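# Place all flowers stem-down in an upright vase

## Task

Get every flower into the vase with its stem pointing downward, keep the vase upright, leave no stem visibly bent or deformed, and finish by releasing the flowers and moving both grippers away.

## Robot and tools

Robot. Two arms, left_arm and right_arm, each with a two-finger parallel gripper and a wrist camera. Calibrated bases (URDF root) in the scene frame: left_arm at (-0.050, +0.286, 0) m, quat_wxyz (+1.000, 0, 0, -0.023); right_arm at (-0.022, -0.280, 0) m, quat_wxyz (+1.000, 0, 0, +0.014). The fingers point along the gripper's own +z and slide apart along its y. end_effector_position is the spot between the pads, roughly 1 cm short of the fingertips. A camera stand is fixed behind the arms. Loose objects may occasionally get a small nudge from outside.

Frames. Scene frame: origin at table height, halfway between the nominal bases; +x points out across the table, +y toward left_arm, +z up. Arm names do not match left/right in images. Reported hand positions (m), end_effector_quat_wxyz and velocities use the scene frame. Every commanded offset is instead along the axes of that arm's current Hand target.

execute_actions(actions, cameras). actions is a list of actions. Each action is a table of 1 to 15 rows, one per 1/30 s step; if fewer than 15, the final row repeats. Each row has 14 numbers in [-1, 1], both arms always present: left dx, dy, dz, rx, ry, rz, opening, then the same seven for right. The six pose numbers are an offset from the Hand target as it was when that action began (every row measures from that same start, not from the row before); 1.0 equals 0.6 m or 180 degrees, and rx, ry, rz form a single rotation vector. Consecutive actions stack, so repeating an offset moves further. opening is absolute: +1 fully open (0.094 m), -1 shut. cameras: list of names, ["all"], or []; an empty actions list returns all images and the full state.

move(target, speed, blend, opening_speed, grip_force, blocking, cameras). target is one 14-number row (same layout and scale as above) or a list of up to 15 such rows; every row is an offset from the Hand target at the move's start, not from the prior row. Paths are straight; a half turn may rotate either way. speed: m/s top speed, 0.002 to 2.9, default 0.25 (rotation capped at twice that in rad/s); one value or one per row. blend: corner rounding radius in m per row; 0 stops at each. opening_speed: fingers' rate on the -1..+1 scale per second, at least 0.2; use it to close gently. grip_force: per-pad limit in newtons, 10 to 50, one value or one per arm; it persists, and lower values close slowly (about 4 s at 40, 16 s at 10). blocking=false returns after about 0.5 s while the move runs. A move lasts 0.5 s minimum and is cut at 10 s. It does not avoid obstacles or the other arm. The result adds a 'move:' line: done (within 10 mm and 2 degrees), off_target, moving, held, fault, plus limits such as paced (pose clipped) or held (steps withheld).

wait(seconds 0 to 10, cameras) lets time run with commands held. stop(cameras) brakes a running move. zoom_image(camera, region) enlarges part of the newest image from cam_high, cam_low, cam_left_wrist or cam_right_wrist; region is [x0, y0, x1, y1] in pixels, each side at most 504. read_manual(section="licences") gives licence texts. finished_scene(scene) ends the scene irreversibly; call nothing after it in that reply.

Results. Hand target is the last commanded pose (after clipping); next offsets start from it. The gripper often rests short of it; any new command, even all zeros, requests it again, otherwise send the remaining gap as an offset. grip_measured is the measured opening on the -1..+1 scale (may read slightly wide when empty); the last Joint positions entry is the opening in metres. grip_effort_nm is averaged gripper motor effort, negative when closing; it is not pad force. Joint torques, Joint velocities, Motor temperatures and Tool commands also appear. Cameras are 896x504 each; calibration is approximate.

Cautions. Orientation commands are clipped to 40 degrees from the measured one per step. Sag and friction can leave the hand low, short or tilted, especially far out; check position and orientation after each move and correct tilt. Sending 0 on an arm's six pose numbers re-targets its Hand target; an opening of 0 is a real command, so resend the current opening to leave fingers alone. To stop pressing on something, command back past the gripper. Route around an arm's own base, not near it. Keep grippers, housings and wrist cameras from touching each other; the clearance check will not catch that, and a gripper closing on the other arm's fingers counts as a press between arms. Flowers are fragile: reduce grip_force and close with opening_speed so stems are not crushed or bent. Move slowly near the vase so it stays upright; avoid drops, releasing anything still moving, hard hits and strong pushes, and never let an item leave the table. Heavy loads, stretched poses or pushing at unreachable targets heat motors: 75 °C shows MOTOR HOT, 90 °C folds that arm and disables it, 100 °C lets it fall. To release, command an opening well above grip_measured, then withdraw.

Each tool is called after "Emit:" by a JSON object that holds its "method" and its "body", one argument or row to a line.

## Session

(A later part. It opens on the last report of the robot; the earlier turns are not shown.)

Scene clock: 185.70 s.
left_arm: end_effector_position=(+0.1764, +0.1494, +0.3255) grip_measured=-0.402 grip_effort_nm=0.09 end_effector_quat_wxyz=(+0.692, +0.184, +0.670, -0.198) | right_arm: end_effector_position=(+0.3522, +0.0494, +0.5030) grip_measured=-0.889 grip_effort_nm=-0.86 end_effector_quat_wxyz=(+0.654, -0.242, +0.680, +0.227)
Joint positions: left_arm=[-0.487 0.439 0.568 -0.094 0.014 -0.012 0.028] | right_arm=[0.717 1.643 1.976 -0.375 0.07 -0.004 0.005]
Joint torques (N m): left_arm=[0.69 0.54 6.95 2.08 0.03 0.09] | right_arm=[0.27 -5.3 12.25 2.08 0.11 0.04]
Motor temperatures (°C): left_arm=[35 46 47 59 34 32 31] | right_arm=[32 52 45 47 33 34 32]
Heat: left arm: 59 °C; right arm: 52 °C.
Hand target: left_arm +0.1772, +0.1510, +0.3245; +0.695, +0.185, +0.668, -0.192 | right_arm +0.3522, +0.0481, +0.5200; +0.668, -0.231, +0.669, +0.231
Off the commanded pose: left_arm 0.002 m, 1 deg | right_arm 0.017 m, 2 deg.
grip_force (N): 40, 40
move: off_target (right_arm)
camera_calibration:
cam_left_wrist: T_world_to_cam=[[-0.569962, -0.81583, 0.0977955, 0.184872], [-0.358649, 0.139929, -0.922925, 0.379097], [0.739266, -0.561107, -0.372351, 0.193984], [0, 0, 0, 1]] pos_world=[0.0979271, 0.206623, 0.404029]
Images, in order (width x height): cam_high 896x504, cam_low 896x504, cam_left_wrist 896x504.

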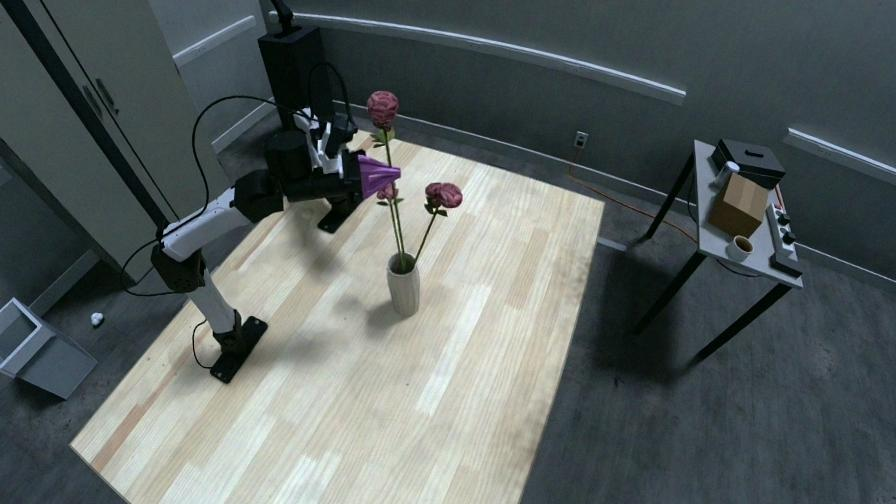

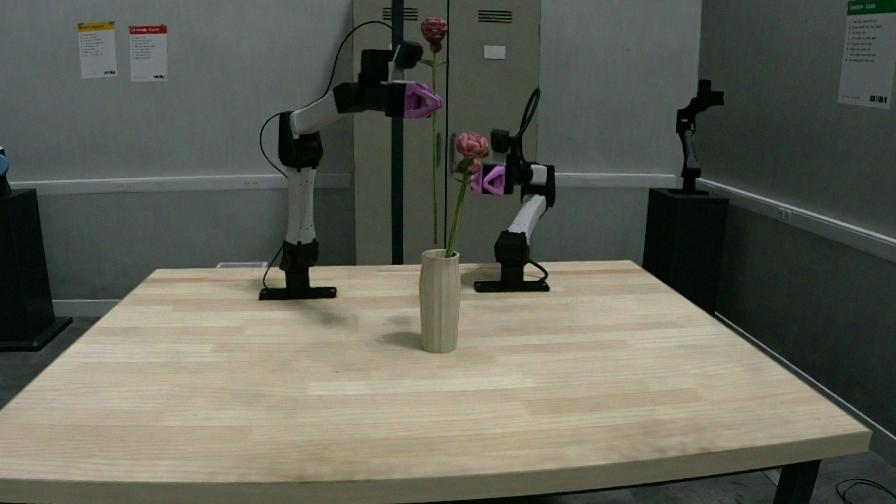

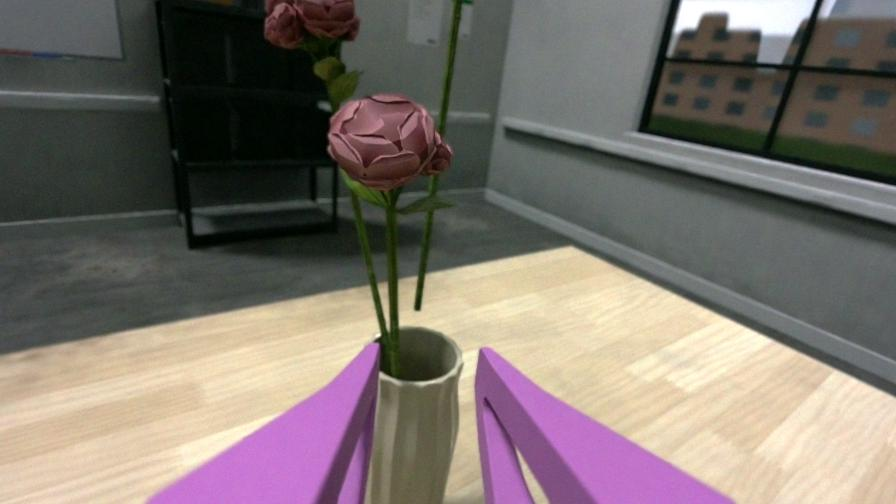

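Emit:
{"method": "move", "body": {
  "target": [
    [0,0,0,0,0,0,-0.4,0.34,0,0,0,0,0,-1],
    [0,0,0,0,0,0,-0.4,0.345,0,-0.02,0,-0.035,0,-1],
    [0,0,0,0,0,0,-0.4,0.345,0,-0.02,0,-0.035,0,-0.4],
    [0,0,0,0,0,0,-0.4,0.345,0,-0.3,0,-0.035,0,-0.4]
  ],
  "speed": [0.2,0.1,0.1,0.25],
  "cameras": ["cam_high","cam_low","cam_left_wrist"]
}}

Emit:
{"method": "zoom_image", "body": {
  "camera": "cam_high",
  "region": [340, 90, 480, 330]
}}

Emit:
{"method": "zoom_image", "body": {
  "camera": "cam_low",
  "region": [380, 20, 520, 370]
}}

Scene clock: 194.80 s.
left_arm: end_effector_position=(+0.1764, +0.1494, +0.3255) grip_measured=-0.402 grip_effort_nm=0.10 end_effector_quat_wxyz=(+0.692, +0.184, +0.670, -0.198) | right_arm: end_effector_position=(+0.2102, -0.0634, +0.3210) grip_measured=-0.402 grip_effort_nm=0.08 end_effector_quat_wxyz=(+0.708, -0.214, +0.625, +0.251)
Joint positions: left_arm=[-0.487 0.439 0.568 -0.094 0.014 -0.012 0.028] | right_arm=[0.816 0.715 0.486 0.359 0.173 -0.011 0.028]
Joint torques (N m): left_arm=[0.44 0.77 6.71 2.09 0.08 0.06] | right_arm=[0.69 -0.03 8.08 1.8 0.08 -0.09]
Motor temperatures (°C): left_arm=[35 46 47 59 34 32 31] | right_arm=[32 51 45 48 33 34 32]
Heat: left arm: 59 °C; right arm: 51 °C.
Hand target: left_arm +0.1772, +0.1510, +0.3245; +0.695, +0.185, +0.668, -0.192 | right_arm +0.2103, -0.0630, +0.3132; +0.704, -0.218, +0.631, +0.243
Off the commanded pose: left_arm 0.002 m, 1 deg | right_arm 0.008 m, 1 deg.
grip_force (N): 40, 40
move: done
camera_calibration:
cam_left_wrist: T_world_to_cam=[[-0.569962, -0.81583, 0.0977955, 0.184872], [-0.358649, 0.139929, -0.922925, 0.379097], [0.739266, -0.561107, -0.372351, 0.193984], [0, 0, 0, 1]] pos_world=[0.0979271, 0.206623, 0.404029]
Images, in order (width x height): cam_high 896x504, cam_low 896x504, cam_left_wrist 896x504.

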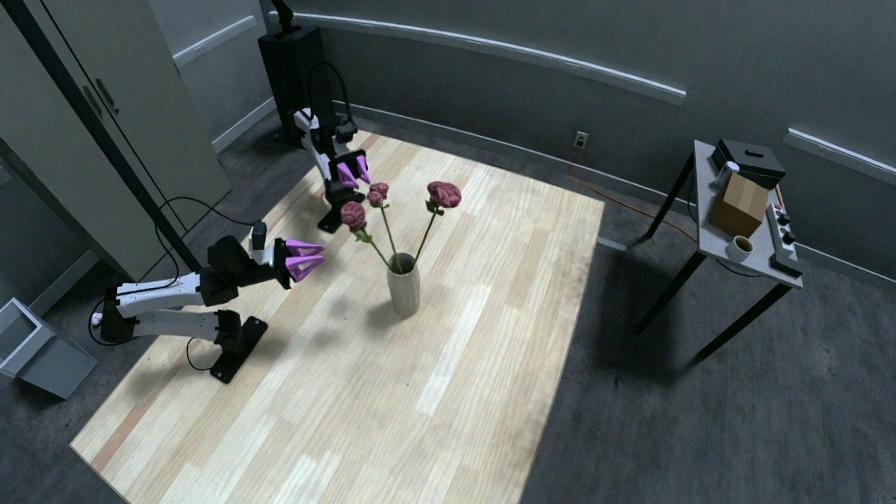

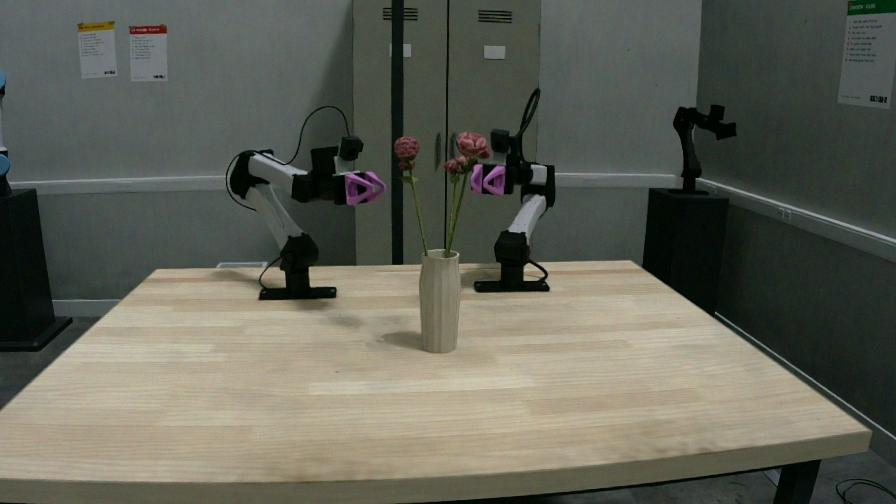

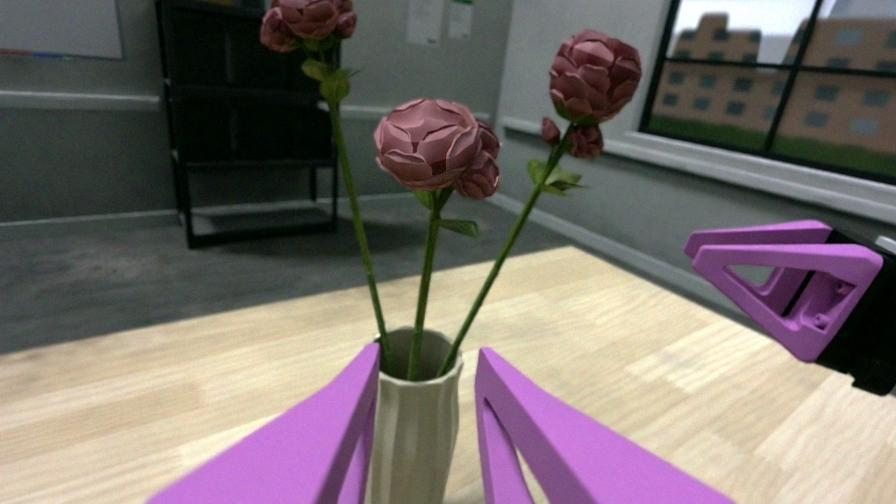

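Scaled by 2.100 from the camera's 896x504 image, which has a finer 1280x720 frame.

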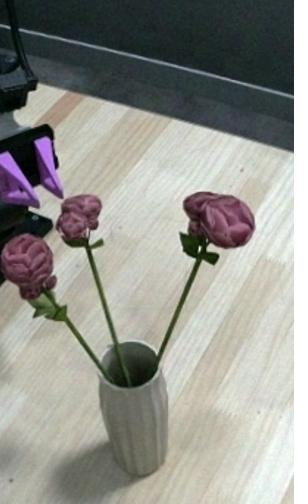

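Scaled by 1.440 from the camera's 896x504 image, which has a finer 1280x720 frame.

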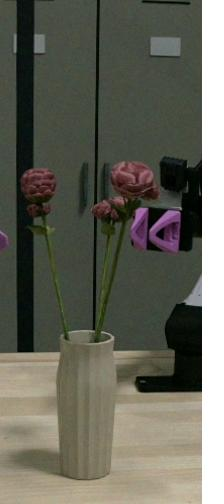

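Emit:
{"method": "finished_scene", "body": {
  "scene": 1
}}

The scene is finished: the task was done.


## Next scene

The same job, from a new start.

Emit:
{"method": "execute_actions", "body": {
  "actions": []
}}

Emit:
{"method": "zoom_image", "body": {
  "camera": "cam_high",
  "region": [240, 220, 520, 500]
}}

Scene clock: 0.00 s.
left_arm: end_effector_position=(+0.3429, +0.2774, +0.0798) grip_measured=+1.000 grip_effort_nm=n/a end_effector_quat_wxyz=(+0.555, -0.001, +0.831, +0.022) | right_arm: end_effector_position=(+0.3663, -0.2678, +0.0974) grip_measured=+1.000 grip_effort_nm=n/a end_effector_quat_wxyz=(+0.602, -0.018, +0.798, +0.028)
Joint positions: left_arm=[-0.019 1.548 0.375 0.78 -0.097 -0.001 0.094] | right_arm=[-0.027 1.547 0.309 0.96 -0.065 0.005 0.094]
Joint velocities: within noise
Joint torques (N m): no reading
Motor temperatures (°C): left_arm=[35 43 42 47 33 32 30] | right_arm=[32 40 38 41 33 34 31]
Heat: left arm: 47 °C; right arm: 41 °C.
Hand target: left_arm +0.3457, +0.2772, +0.0861; +0.563, -0.001, +0.826, +0.022 | right_arm +0.3697, -0.2677, +0.1062; +0.612, -0.019, +0.790, +0.028
Tool commands: left_gripper/opening=+1.0 right_gripper/opening=+1.0
camera_calibration:
cam_left_wrist: T_world_to_cam=[[0.0054699, -0.997678, 0.0678825, 0.263787], [-0.726736, -0.0505956, -0.68505, 0.354167], [0.686895, -0.0455855, -0.725326, -0.0456191], [0, 0, 0, 1]] pos_world=[0.287278, 0.279015, 0.191627]
cam_right_wrist: T_world_to_cam=[[0.0520773, -0.997807, 0.0408582, -0.290313], [-0.652558, -0.0649718, -0.754948, 0.327607], [0.755947, 0.0126534, -0.65451, -0.0915627], [0, 0, 0, 1]] pos_world=[0.298118, -0.267232, 0.19926]

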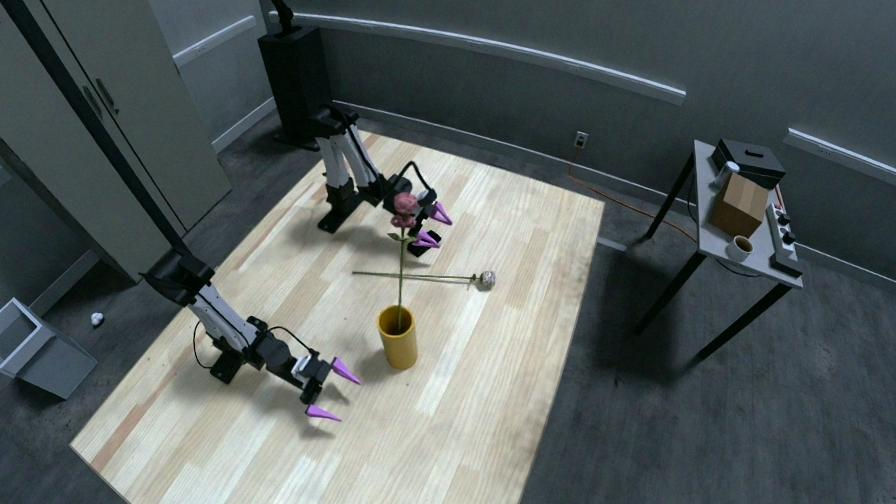

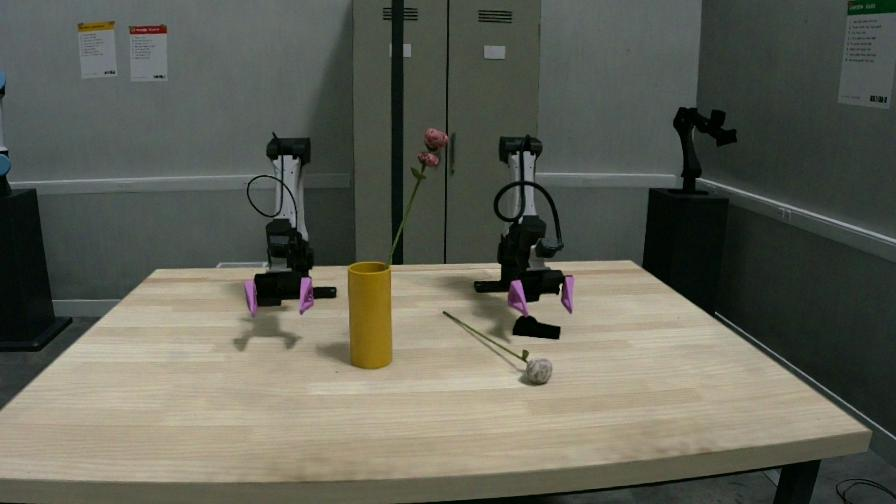

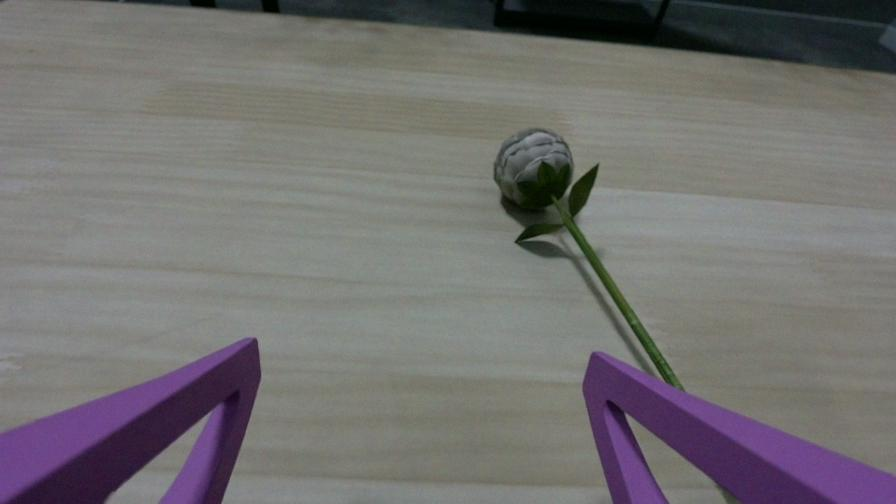

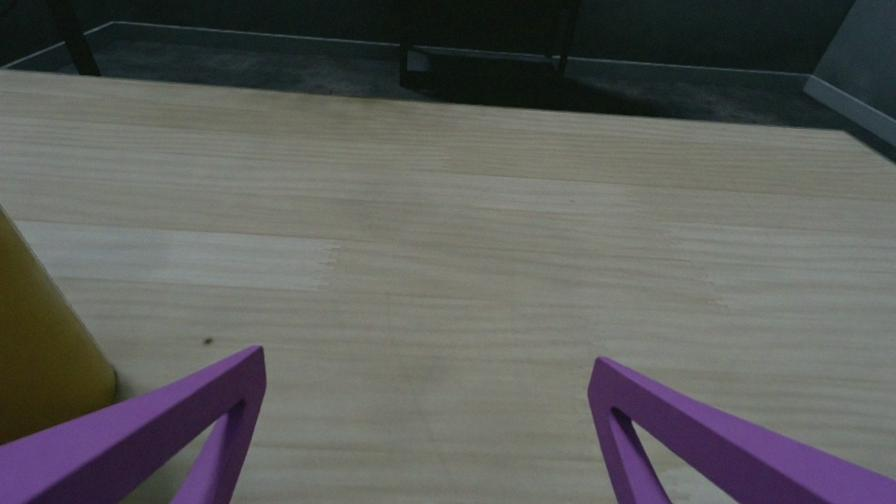

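Scaled by 1.800 from the camera's 896x504 image, which has a finer 1280x720 frame.

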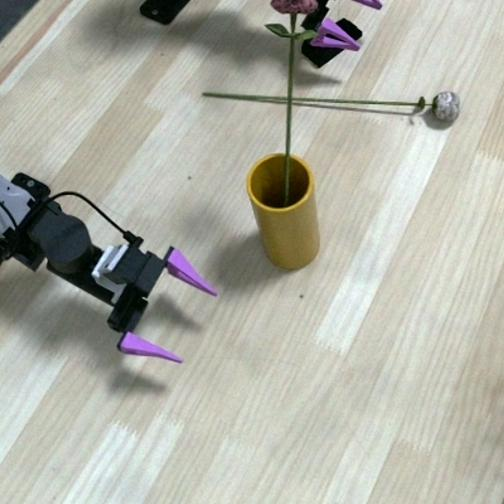

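Emit:
{"method": "move", "body": {
  "target": [-0.0365,-0.1677,0.0818,-0.0635,0.2528,-0.0777,0.3,-0.315,0.0988,-0.2642,-0.1721,-0.0763,-0.0284,1],
  "speed": 0.35,
  "cameras": ["cam_left_wrist","cam_right_wrist"]
}}

Scene clock: 20.20 s.
left_arm: end_effector_position=(+0.3968, +0.1829, +0.0810) grip_measured=+0.302 grip_effort_nm=-0.12 end_effector_quat_wxyz=(+0.191, -0.157, +0.968, +0.040) | right_arm: end_effector_position=(+0.2615, -0.2202, +0.3136) grip_measured=+1.000 grip_effort_nm=-0.01 end_effector_quat_wxyz=(+0.665, -0.205, +0.685, +0.216)
Joint positions: left_arm=[-0.272 2.013 1.614 -0.861 -0.244 -0.602 0.061] | right_arm=[-0.3 0.721 0.608 0.079 -0.876 -0.003 0.094]
Joint torques (N m): left_arm=[-0.25 -8.72 9.5 0.88 -0.11 -0.21] | right_arm=[-0.7 0.18 12.79 1.66 -0.22 0.03]
Motor temperatures (°C): left_arm=[34 44 44 53 33 32 30] | right_arm=[32 41 40 46 33 34 31]
Heat: left arm: 53 °C; right arm: 46 °C.
Hand target: left_arm +0.4021, +0.1781, +0.0851; +0.197, -0.162, +0.966, +0.033 | right_arm +0.2598, -0.2202, +0.3299; +0.675, -0.212, +0.674, +0.212
Off the commanded pose: left_arm 0.008 m, 1 deg | right_arm 0.016 m, 2 deg.
move: off_target (right_arm)
camera_calibration:
cam_left_wrist: T_world_to_cam=[[0.374468, -0.924455, 0.0718115, 0.00903331], [-0.927237, -0.373169, 0.0312367, 0.469946], [-0.0020791, -0.0782835, -0.996929, 0.215337], [0, 0, 0, 1]] pos_world=[0.432817, 0.200578, 0.199347]
cam_right_wrist: T_world_to_cam=[[0.545013, -0.837652, 0.0360458, -0.338315], [-0.352801, -0.268124, -0.89646, 0.346839], [0.760587, 0.475866, -0.441655, 0.162629], [0, 0, 0, 1]] pos_world=[0.183058, -0.267784, 0.394948]
Images, in order (width x height): cam_left_wrist 896x504, cam_right_wrist 896x504.

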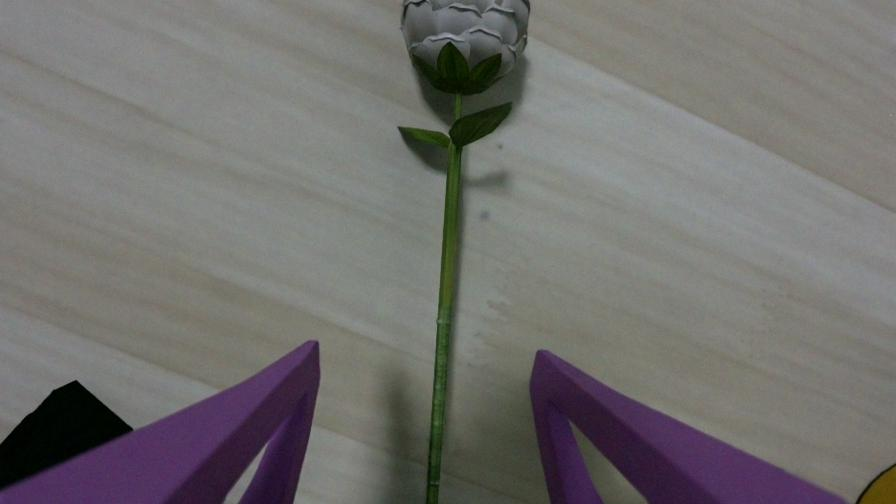

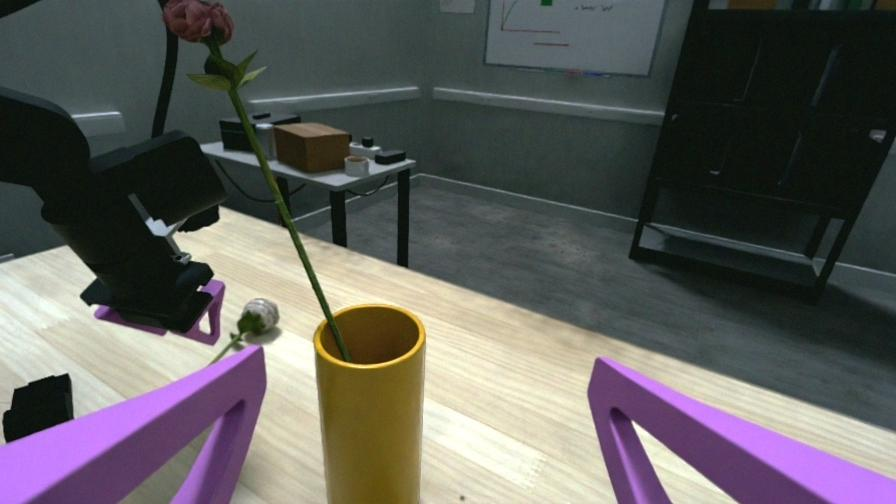

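Emit:
{"method": "move", "body": {
  "target": [
    [0.0365,-0.0072,0.1022,0,0,0,-0.3,0,0,0,0,0,0,1],
    [0.0365,-0.0072,0.1022,0,0,0,-1,0,0,0,0,0,0,1],
    [-0.0352,-0.0072,-0.0665,0,0,0,-1,0,0,0,0,0,0,1],
    [-0.083,-0.0992,-0.7433,0.1896,-0.4621,0.0844,-1,0,0,0,0,0,0,1],
    [-0.0517,-0.3518,-0.7565,0.1896,-0.4621,0.0844,-1,0,0,0,0,0,0,1],
    [-0.1595,-0.4415,-0.7108,0.1896,-0.4621,0.0844,-1,0,0,0,0,0,0,1]
  ],
  "speed": [0.12,0.2,0.25,0.4,0.35,0.2],
  "blend": [0,0,0.02,0.04,0.04,0],
  "grip_force": 45,
  "cameras": ["cam_high","cam_low","cam_left_wrist","cam_right_wrist"]
}}

Emit:
{"method": "zoom_image", "body": {
  "camera": "cam_high",
  "region": [320, 120, 480, 400]
}}

Emit:
{"method": "zoom_image", "body": {
  "camera": "cam_low",
  "region": [300, 60, 460, 380]
}}

Scene clock: 44.50 s.
left_arm: end_effector_position=(+0.4168, -0.0976, +0.5028) grip_measured=-0.925 grip_effort_nm=-0.95 end_effector_quat_wxyz=(+0.800, +0.083, +0.587, -0.090) | right_arm: end_effector_position=(+0.2614, -0.2201, +0.3135) grip_measured=+1.000 grip_effort_nm=-0.01 end_effector_quat_wxyz=(+0.665, -0.205, +0.685, +0.216)
Joint positions: left_arm=[-0.795 2.09 2.183 0.265 -0.559 0.224 0.004] | right_arm=[-0.3 0.721 0.608 0.079 -0.876 -0.003 0.094]
Joint torques (N m): left_arm=[0.1 -9.94 9.61 1.7 0.29 -0.19] | right_arm=[-0.72 0.17 12.78 1.66 -0.23 0.03]
Motor temperatures (°C): left_arm=[34 49 48 50 33 32 31] | right_arm=[32 40 43 46 33 34 31]
Heat: left arm: 50 °C; right arm: 46 °C.
Hand target: left_arm +0.4139, -0.0980, +0.5151; +0.807, +0.076, +0.576, -0.107 | right_arm +0.2598, -0.2201, +0.3299; +0.675, -0.212, +0.674, +0.212
Off the commanded pose: left_arm 0.013 m, 3 deg | right_arm 0.016 m, 2 deg.
grip_force (N): 45, 45
move: off_target (left_arm, right_arm)
camera_calibration:
cam_left_wrist: T_world_to_cam=[[-0.320785, -0.946291, 0.0403646, 0.0153484], [-0.126025, 0.000405978, -0.992027, 0.587634], [0.93873, -0.323314, -0.119387, -0.243411], [0, 0, 0, 1]] pos_world=[0.307478, -0.0644129, 0.55327]
cam_right_wrist: T_world_to_cam=[[0.545352, -0.837447, 0.0356844, -0.338095], [-0.353083, -0.268125, -0.896349, 0.346873], [0.760213, 0.476226, -0.441911, 0.162847], [0, 0, 0, 1]] pos_world=[0.183057, -0.267684, 0.394948]

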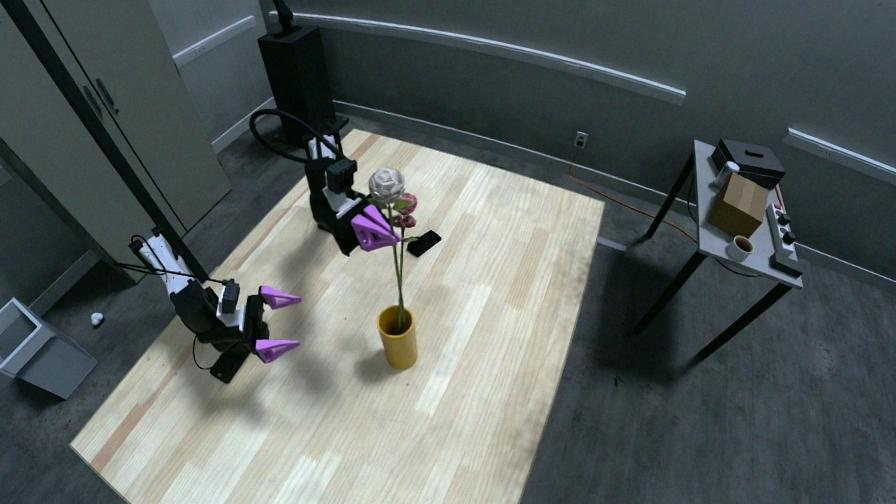

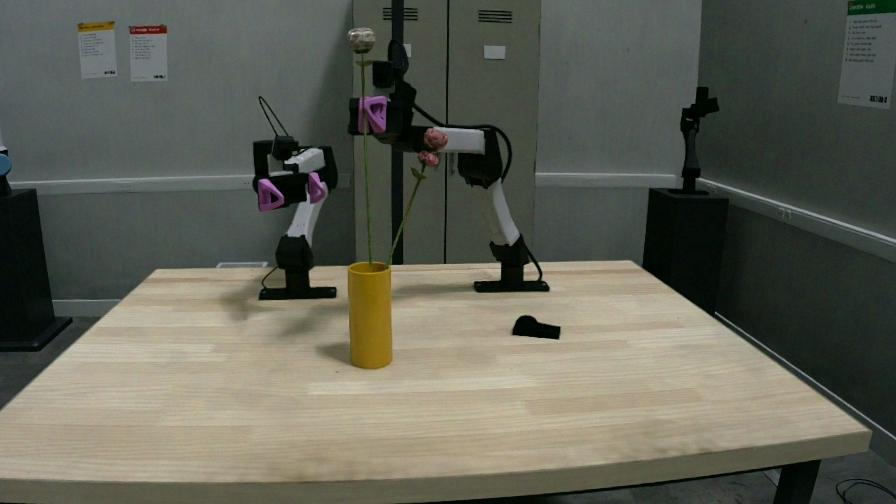

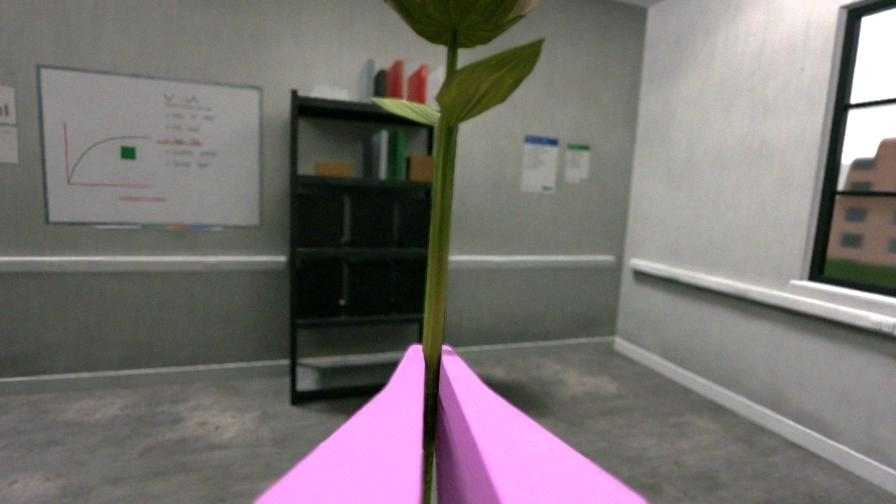

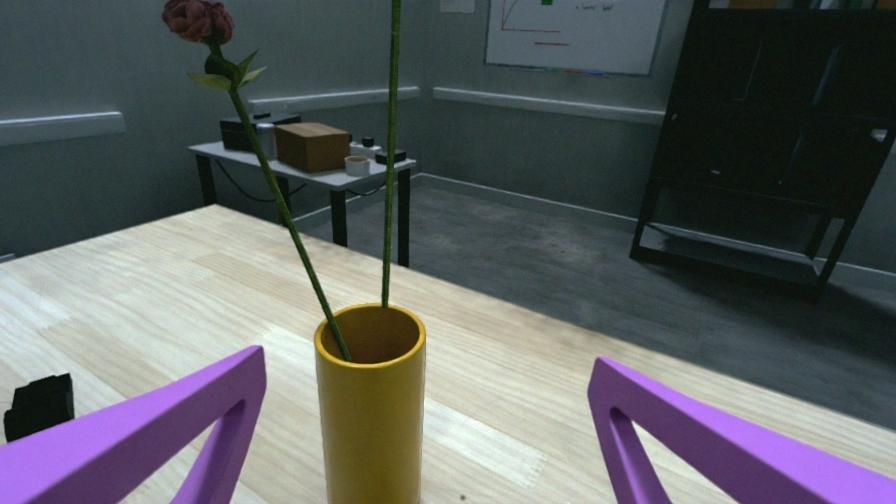

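Scaled by 1.800 from the camera's 896x504 image, which has a finer 1280x720 frame.

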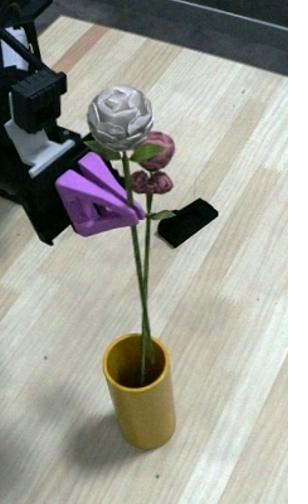

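Scaled by 1.575 from the camera's 896x504 image, which has a finer 1280x720 frame.

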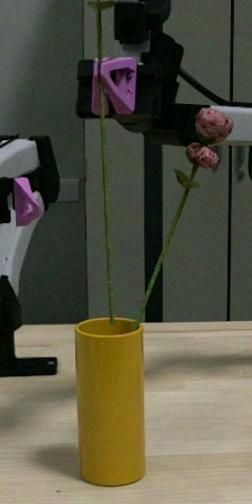

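Emit:
{"method": "move", "body": {
  "target": [
    [0.314,-0.0012,-0.126,0,0,0,-1,0,0,0,0,0,0,1],
    [0.3123,0,-0.1675,0,-0.05,0,-1,0,0,0,0,0,0,1],
    [0.3123,0,-0.1675,0,-0.05,0,-0.4,0,0,0,0,0,0,1],
    [0.2255,0,-0.4195,0,-0.05,0,-0.4,0,0,0,0,0,0,1]
  ],
  "speed": [0.22,0.12,0.1,0.25],
  "cameras": ["cam_high","cam_low","cam_right_wrist"]
}}

Scene clock: 58.27 s.
left_arm: end_effector_position=(+0.2351, -0.0629, +0.2732) grip_measured=-0.402 grip_effort_nm=0.10 end_effector_quat_wxyz=(+0.796, +0.141, +0.583, -0.083) | right_arm: end_effector_position=(+0.2614, -0.2201, +0.3135) grip_measured=+1.000 grip_effort_nm=-0.01 end_effector_quat_wxyz=(+0.665, -0.205, +0.685, +0.216)
Joint positions: left_arm=[-1.114 1.77 0.75 1.426 -0.777 0.427 0.028] | right_arm=[-0.3 0.721 0.608 0.079 -0.876 -0.003 0.094]
Joint torques (N m): left_arm=[-0.38 -8.62 5.29 2.84 0.14 -0.1] | right_arm=[-0.72 0.17 12.79 1.67 -0.22 0.03]
Heat: left arm: 52 °C; right arm: 46 °C.
Hand target: left_arm +0.2265, -0.0477, +0.3054; +0.850, +0.067, +0.511, -0.112 | right_arm +0.2598, -0.2201, +0.3299; +0.675, -0.212, +0.674, +0.212
Off the commanded pose: left_arm 0.037 m, 14 deg | right_arm 0.016 m, 2 deg.
joint sent to its limit (left arm) — joint 4 (wrist pitch), upper limit. The joint targets are off in orientation, not in position.
grip_force (N): 45, 45
move: off_target (left_arm, right_arm)
camera_calibration:
cam_right_wrist: T_world_to_cam=[[0.545352, -0.837447, 0.0356844, -0.338095], [-0.353083, -0.268125, -0.896349, 0.346873], [0.760213, 0.476226, -0.441911, 0.162847], [0, 0, 0, 1]] pos_world=[0.183057, -0.267684, 0.394948]
Images, in order (width x height): cam_high 896x504, cam_low 896x504, cam_right_wrist 896x504.

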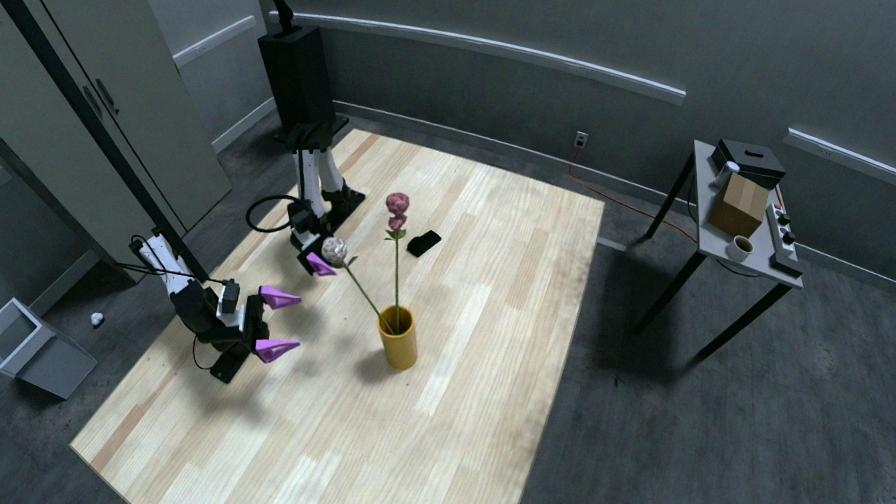

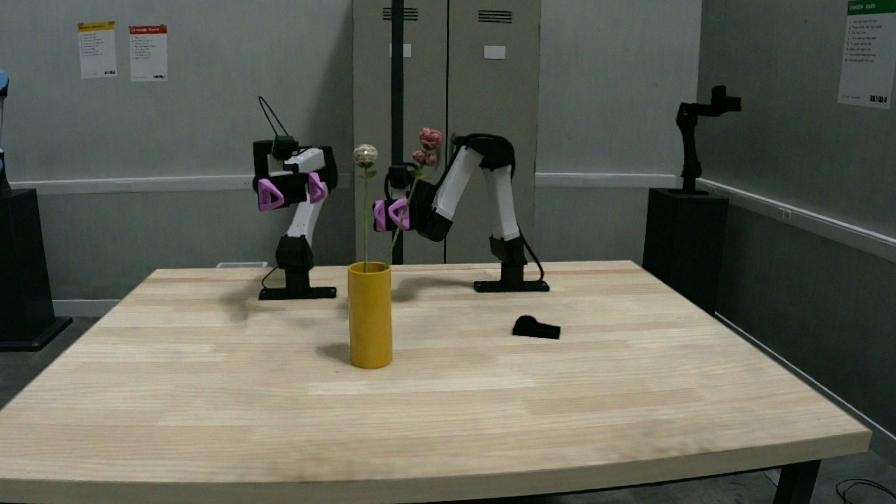

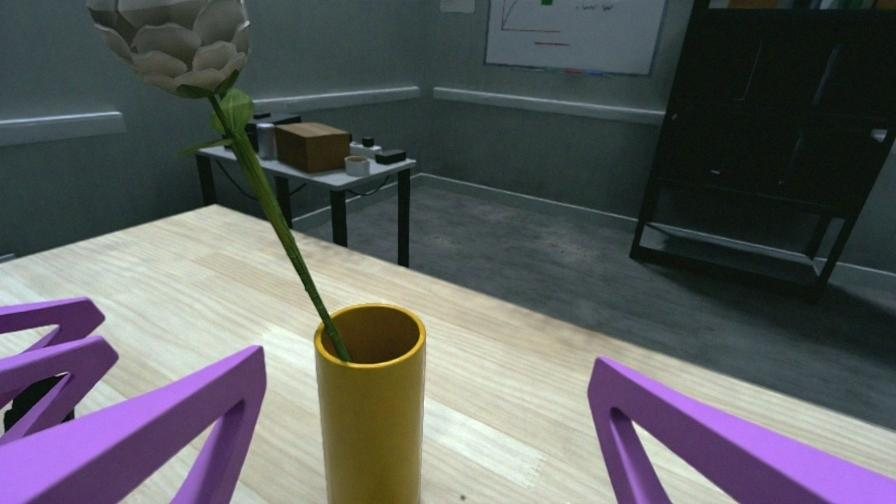

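Emit:
{"method": "move", "body": {
  "target": [-0.025,0.33,-0.048,0,0.11,0,-0.4,0,0,-0.08,0,0,0,1],
  "speed": 0.3,
  "cameras": ["cam_high","cam_low"]
}}

Scene clock: 62.87 s.
left_arm: end_effector_position=(+0.2451, +0.1523, +0.2912) grip_measured=-0.402 grip_effort_nm=0.10 end_effector_quat_wxyz=(+0.741, +0.091, +0.659, -0.089) | right_arm: end_effector_position=(+0.2237, -0.2491, +0.3214) grip_measured=+1.000 grip_effort_nm=-0.01 end_effector_quat_wxyz=(+0.671, -0.206, +0.679, +0.215)
Joint positions: left_arm=[-0.564 0.784 0.394 0.511 -0.35 0.059 0.028] | right_arm=[-0.614 0.612 0.608 -0.017 -1.189 -0.003 0.094]
Joint torques (N m): left_arm=[1.01 -0.65 10.28 1.82 0.27 -0.17] | right_arm=[-0.61 0.57 10.69 1.48 -0.22 0.04]
Heat: left arm: 54 °C; right arm: 45 °C.
Hand target: left_arm +0.2465, +0.1519, +0.3050; +0.749, +0.086, +0.650, -0.099 | right_arm +0.2205, -0.2476, +0.3299; +0.675, -0.213, +0.674, +0.212
Off the commanded pose: left_arm 0.014 m, 2 deg | right_arm 0.009 m, 1 deg.
grip_force (N): 45, 45
move: off_target (left_arm)
Images, in order (width x height): cam_high 896x504, cam_low 896x504.

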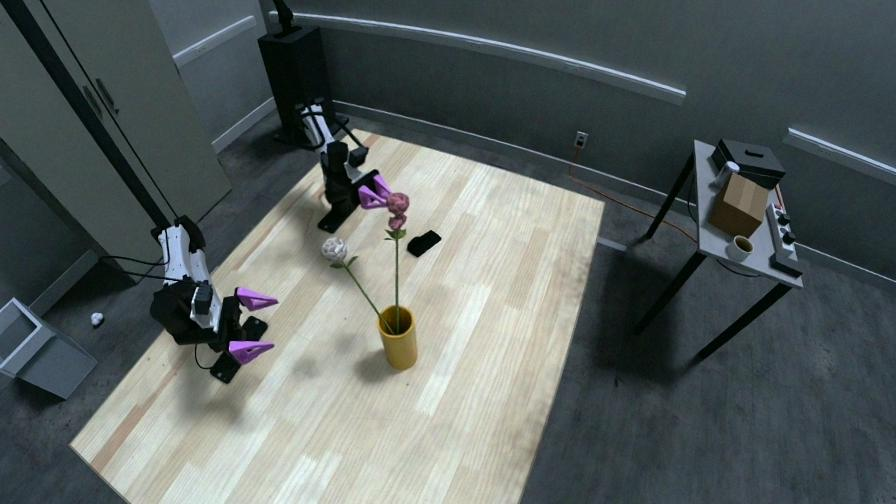

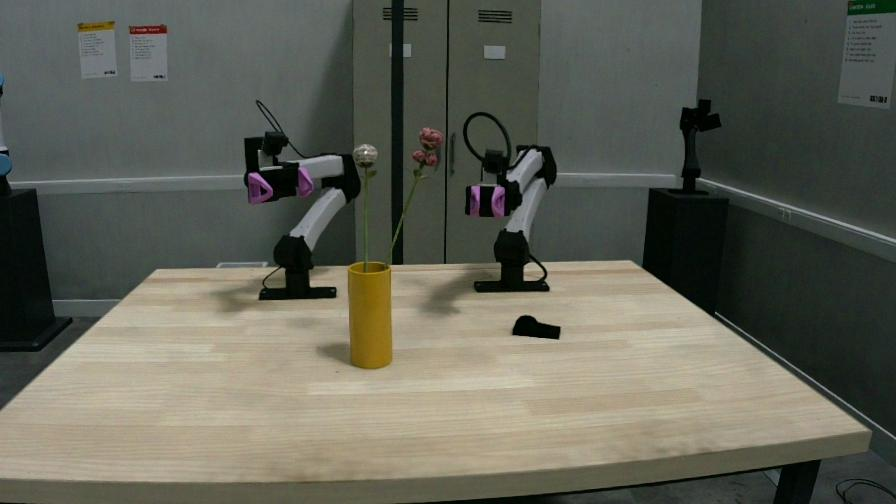

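Emit:
{"method": "finished_scene", "body": {
  "scene": 2
}}

The scene is finished: the task was done.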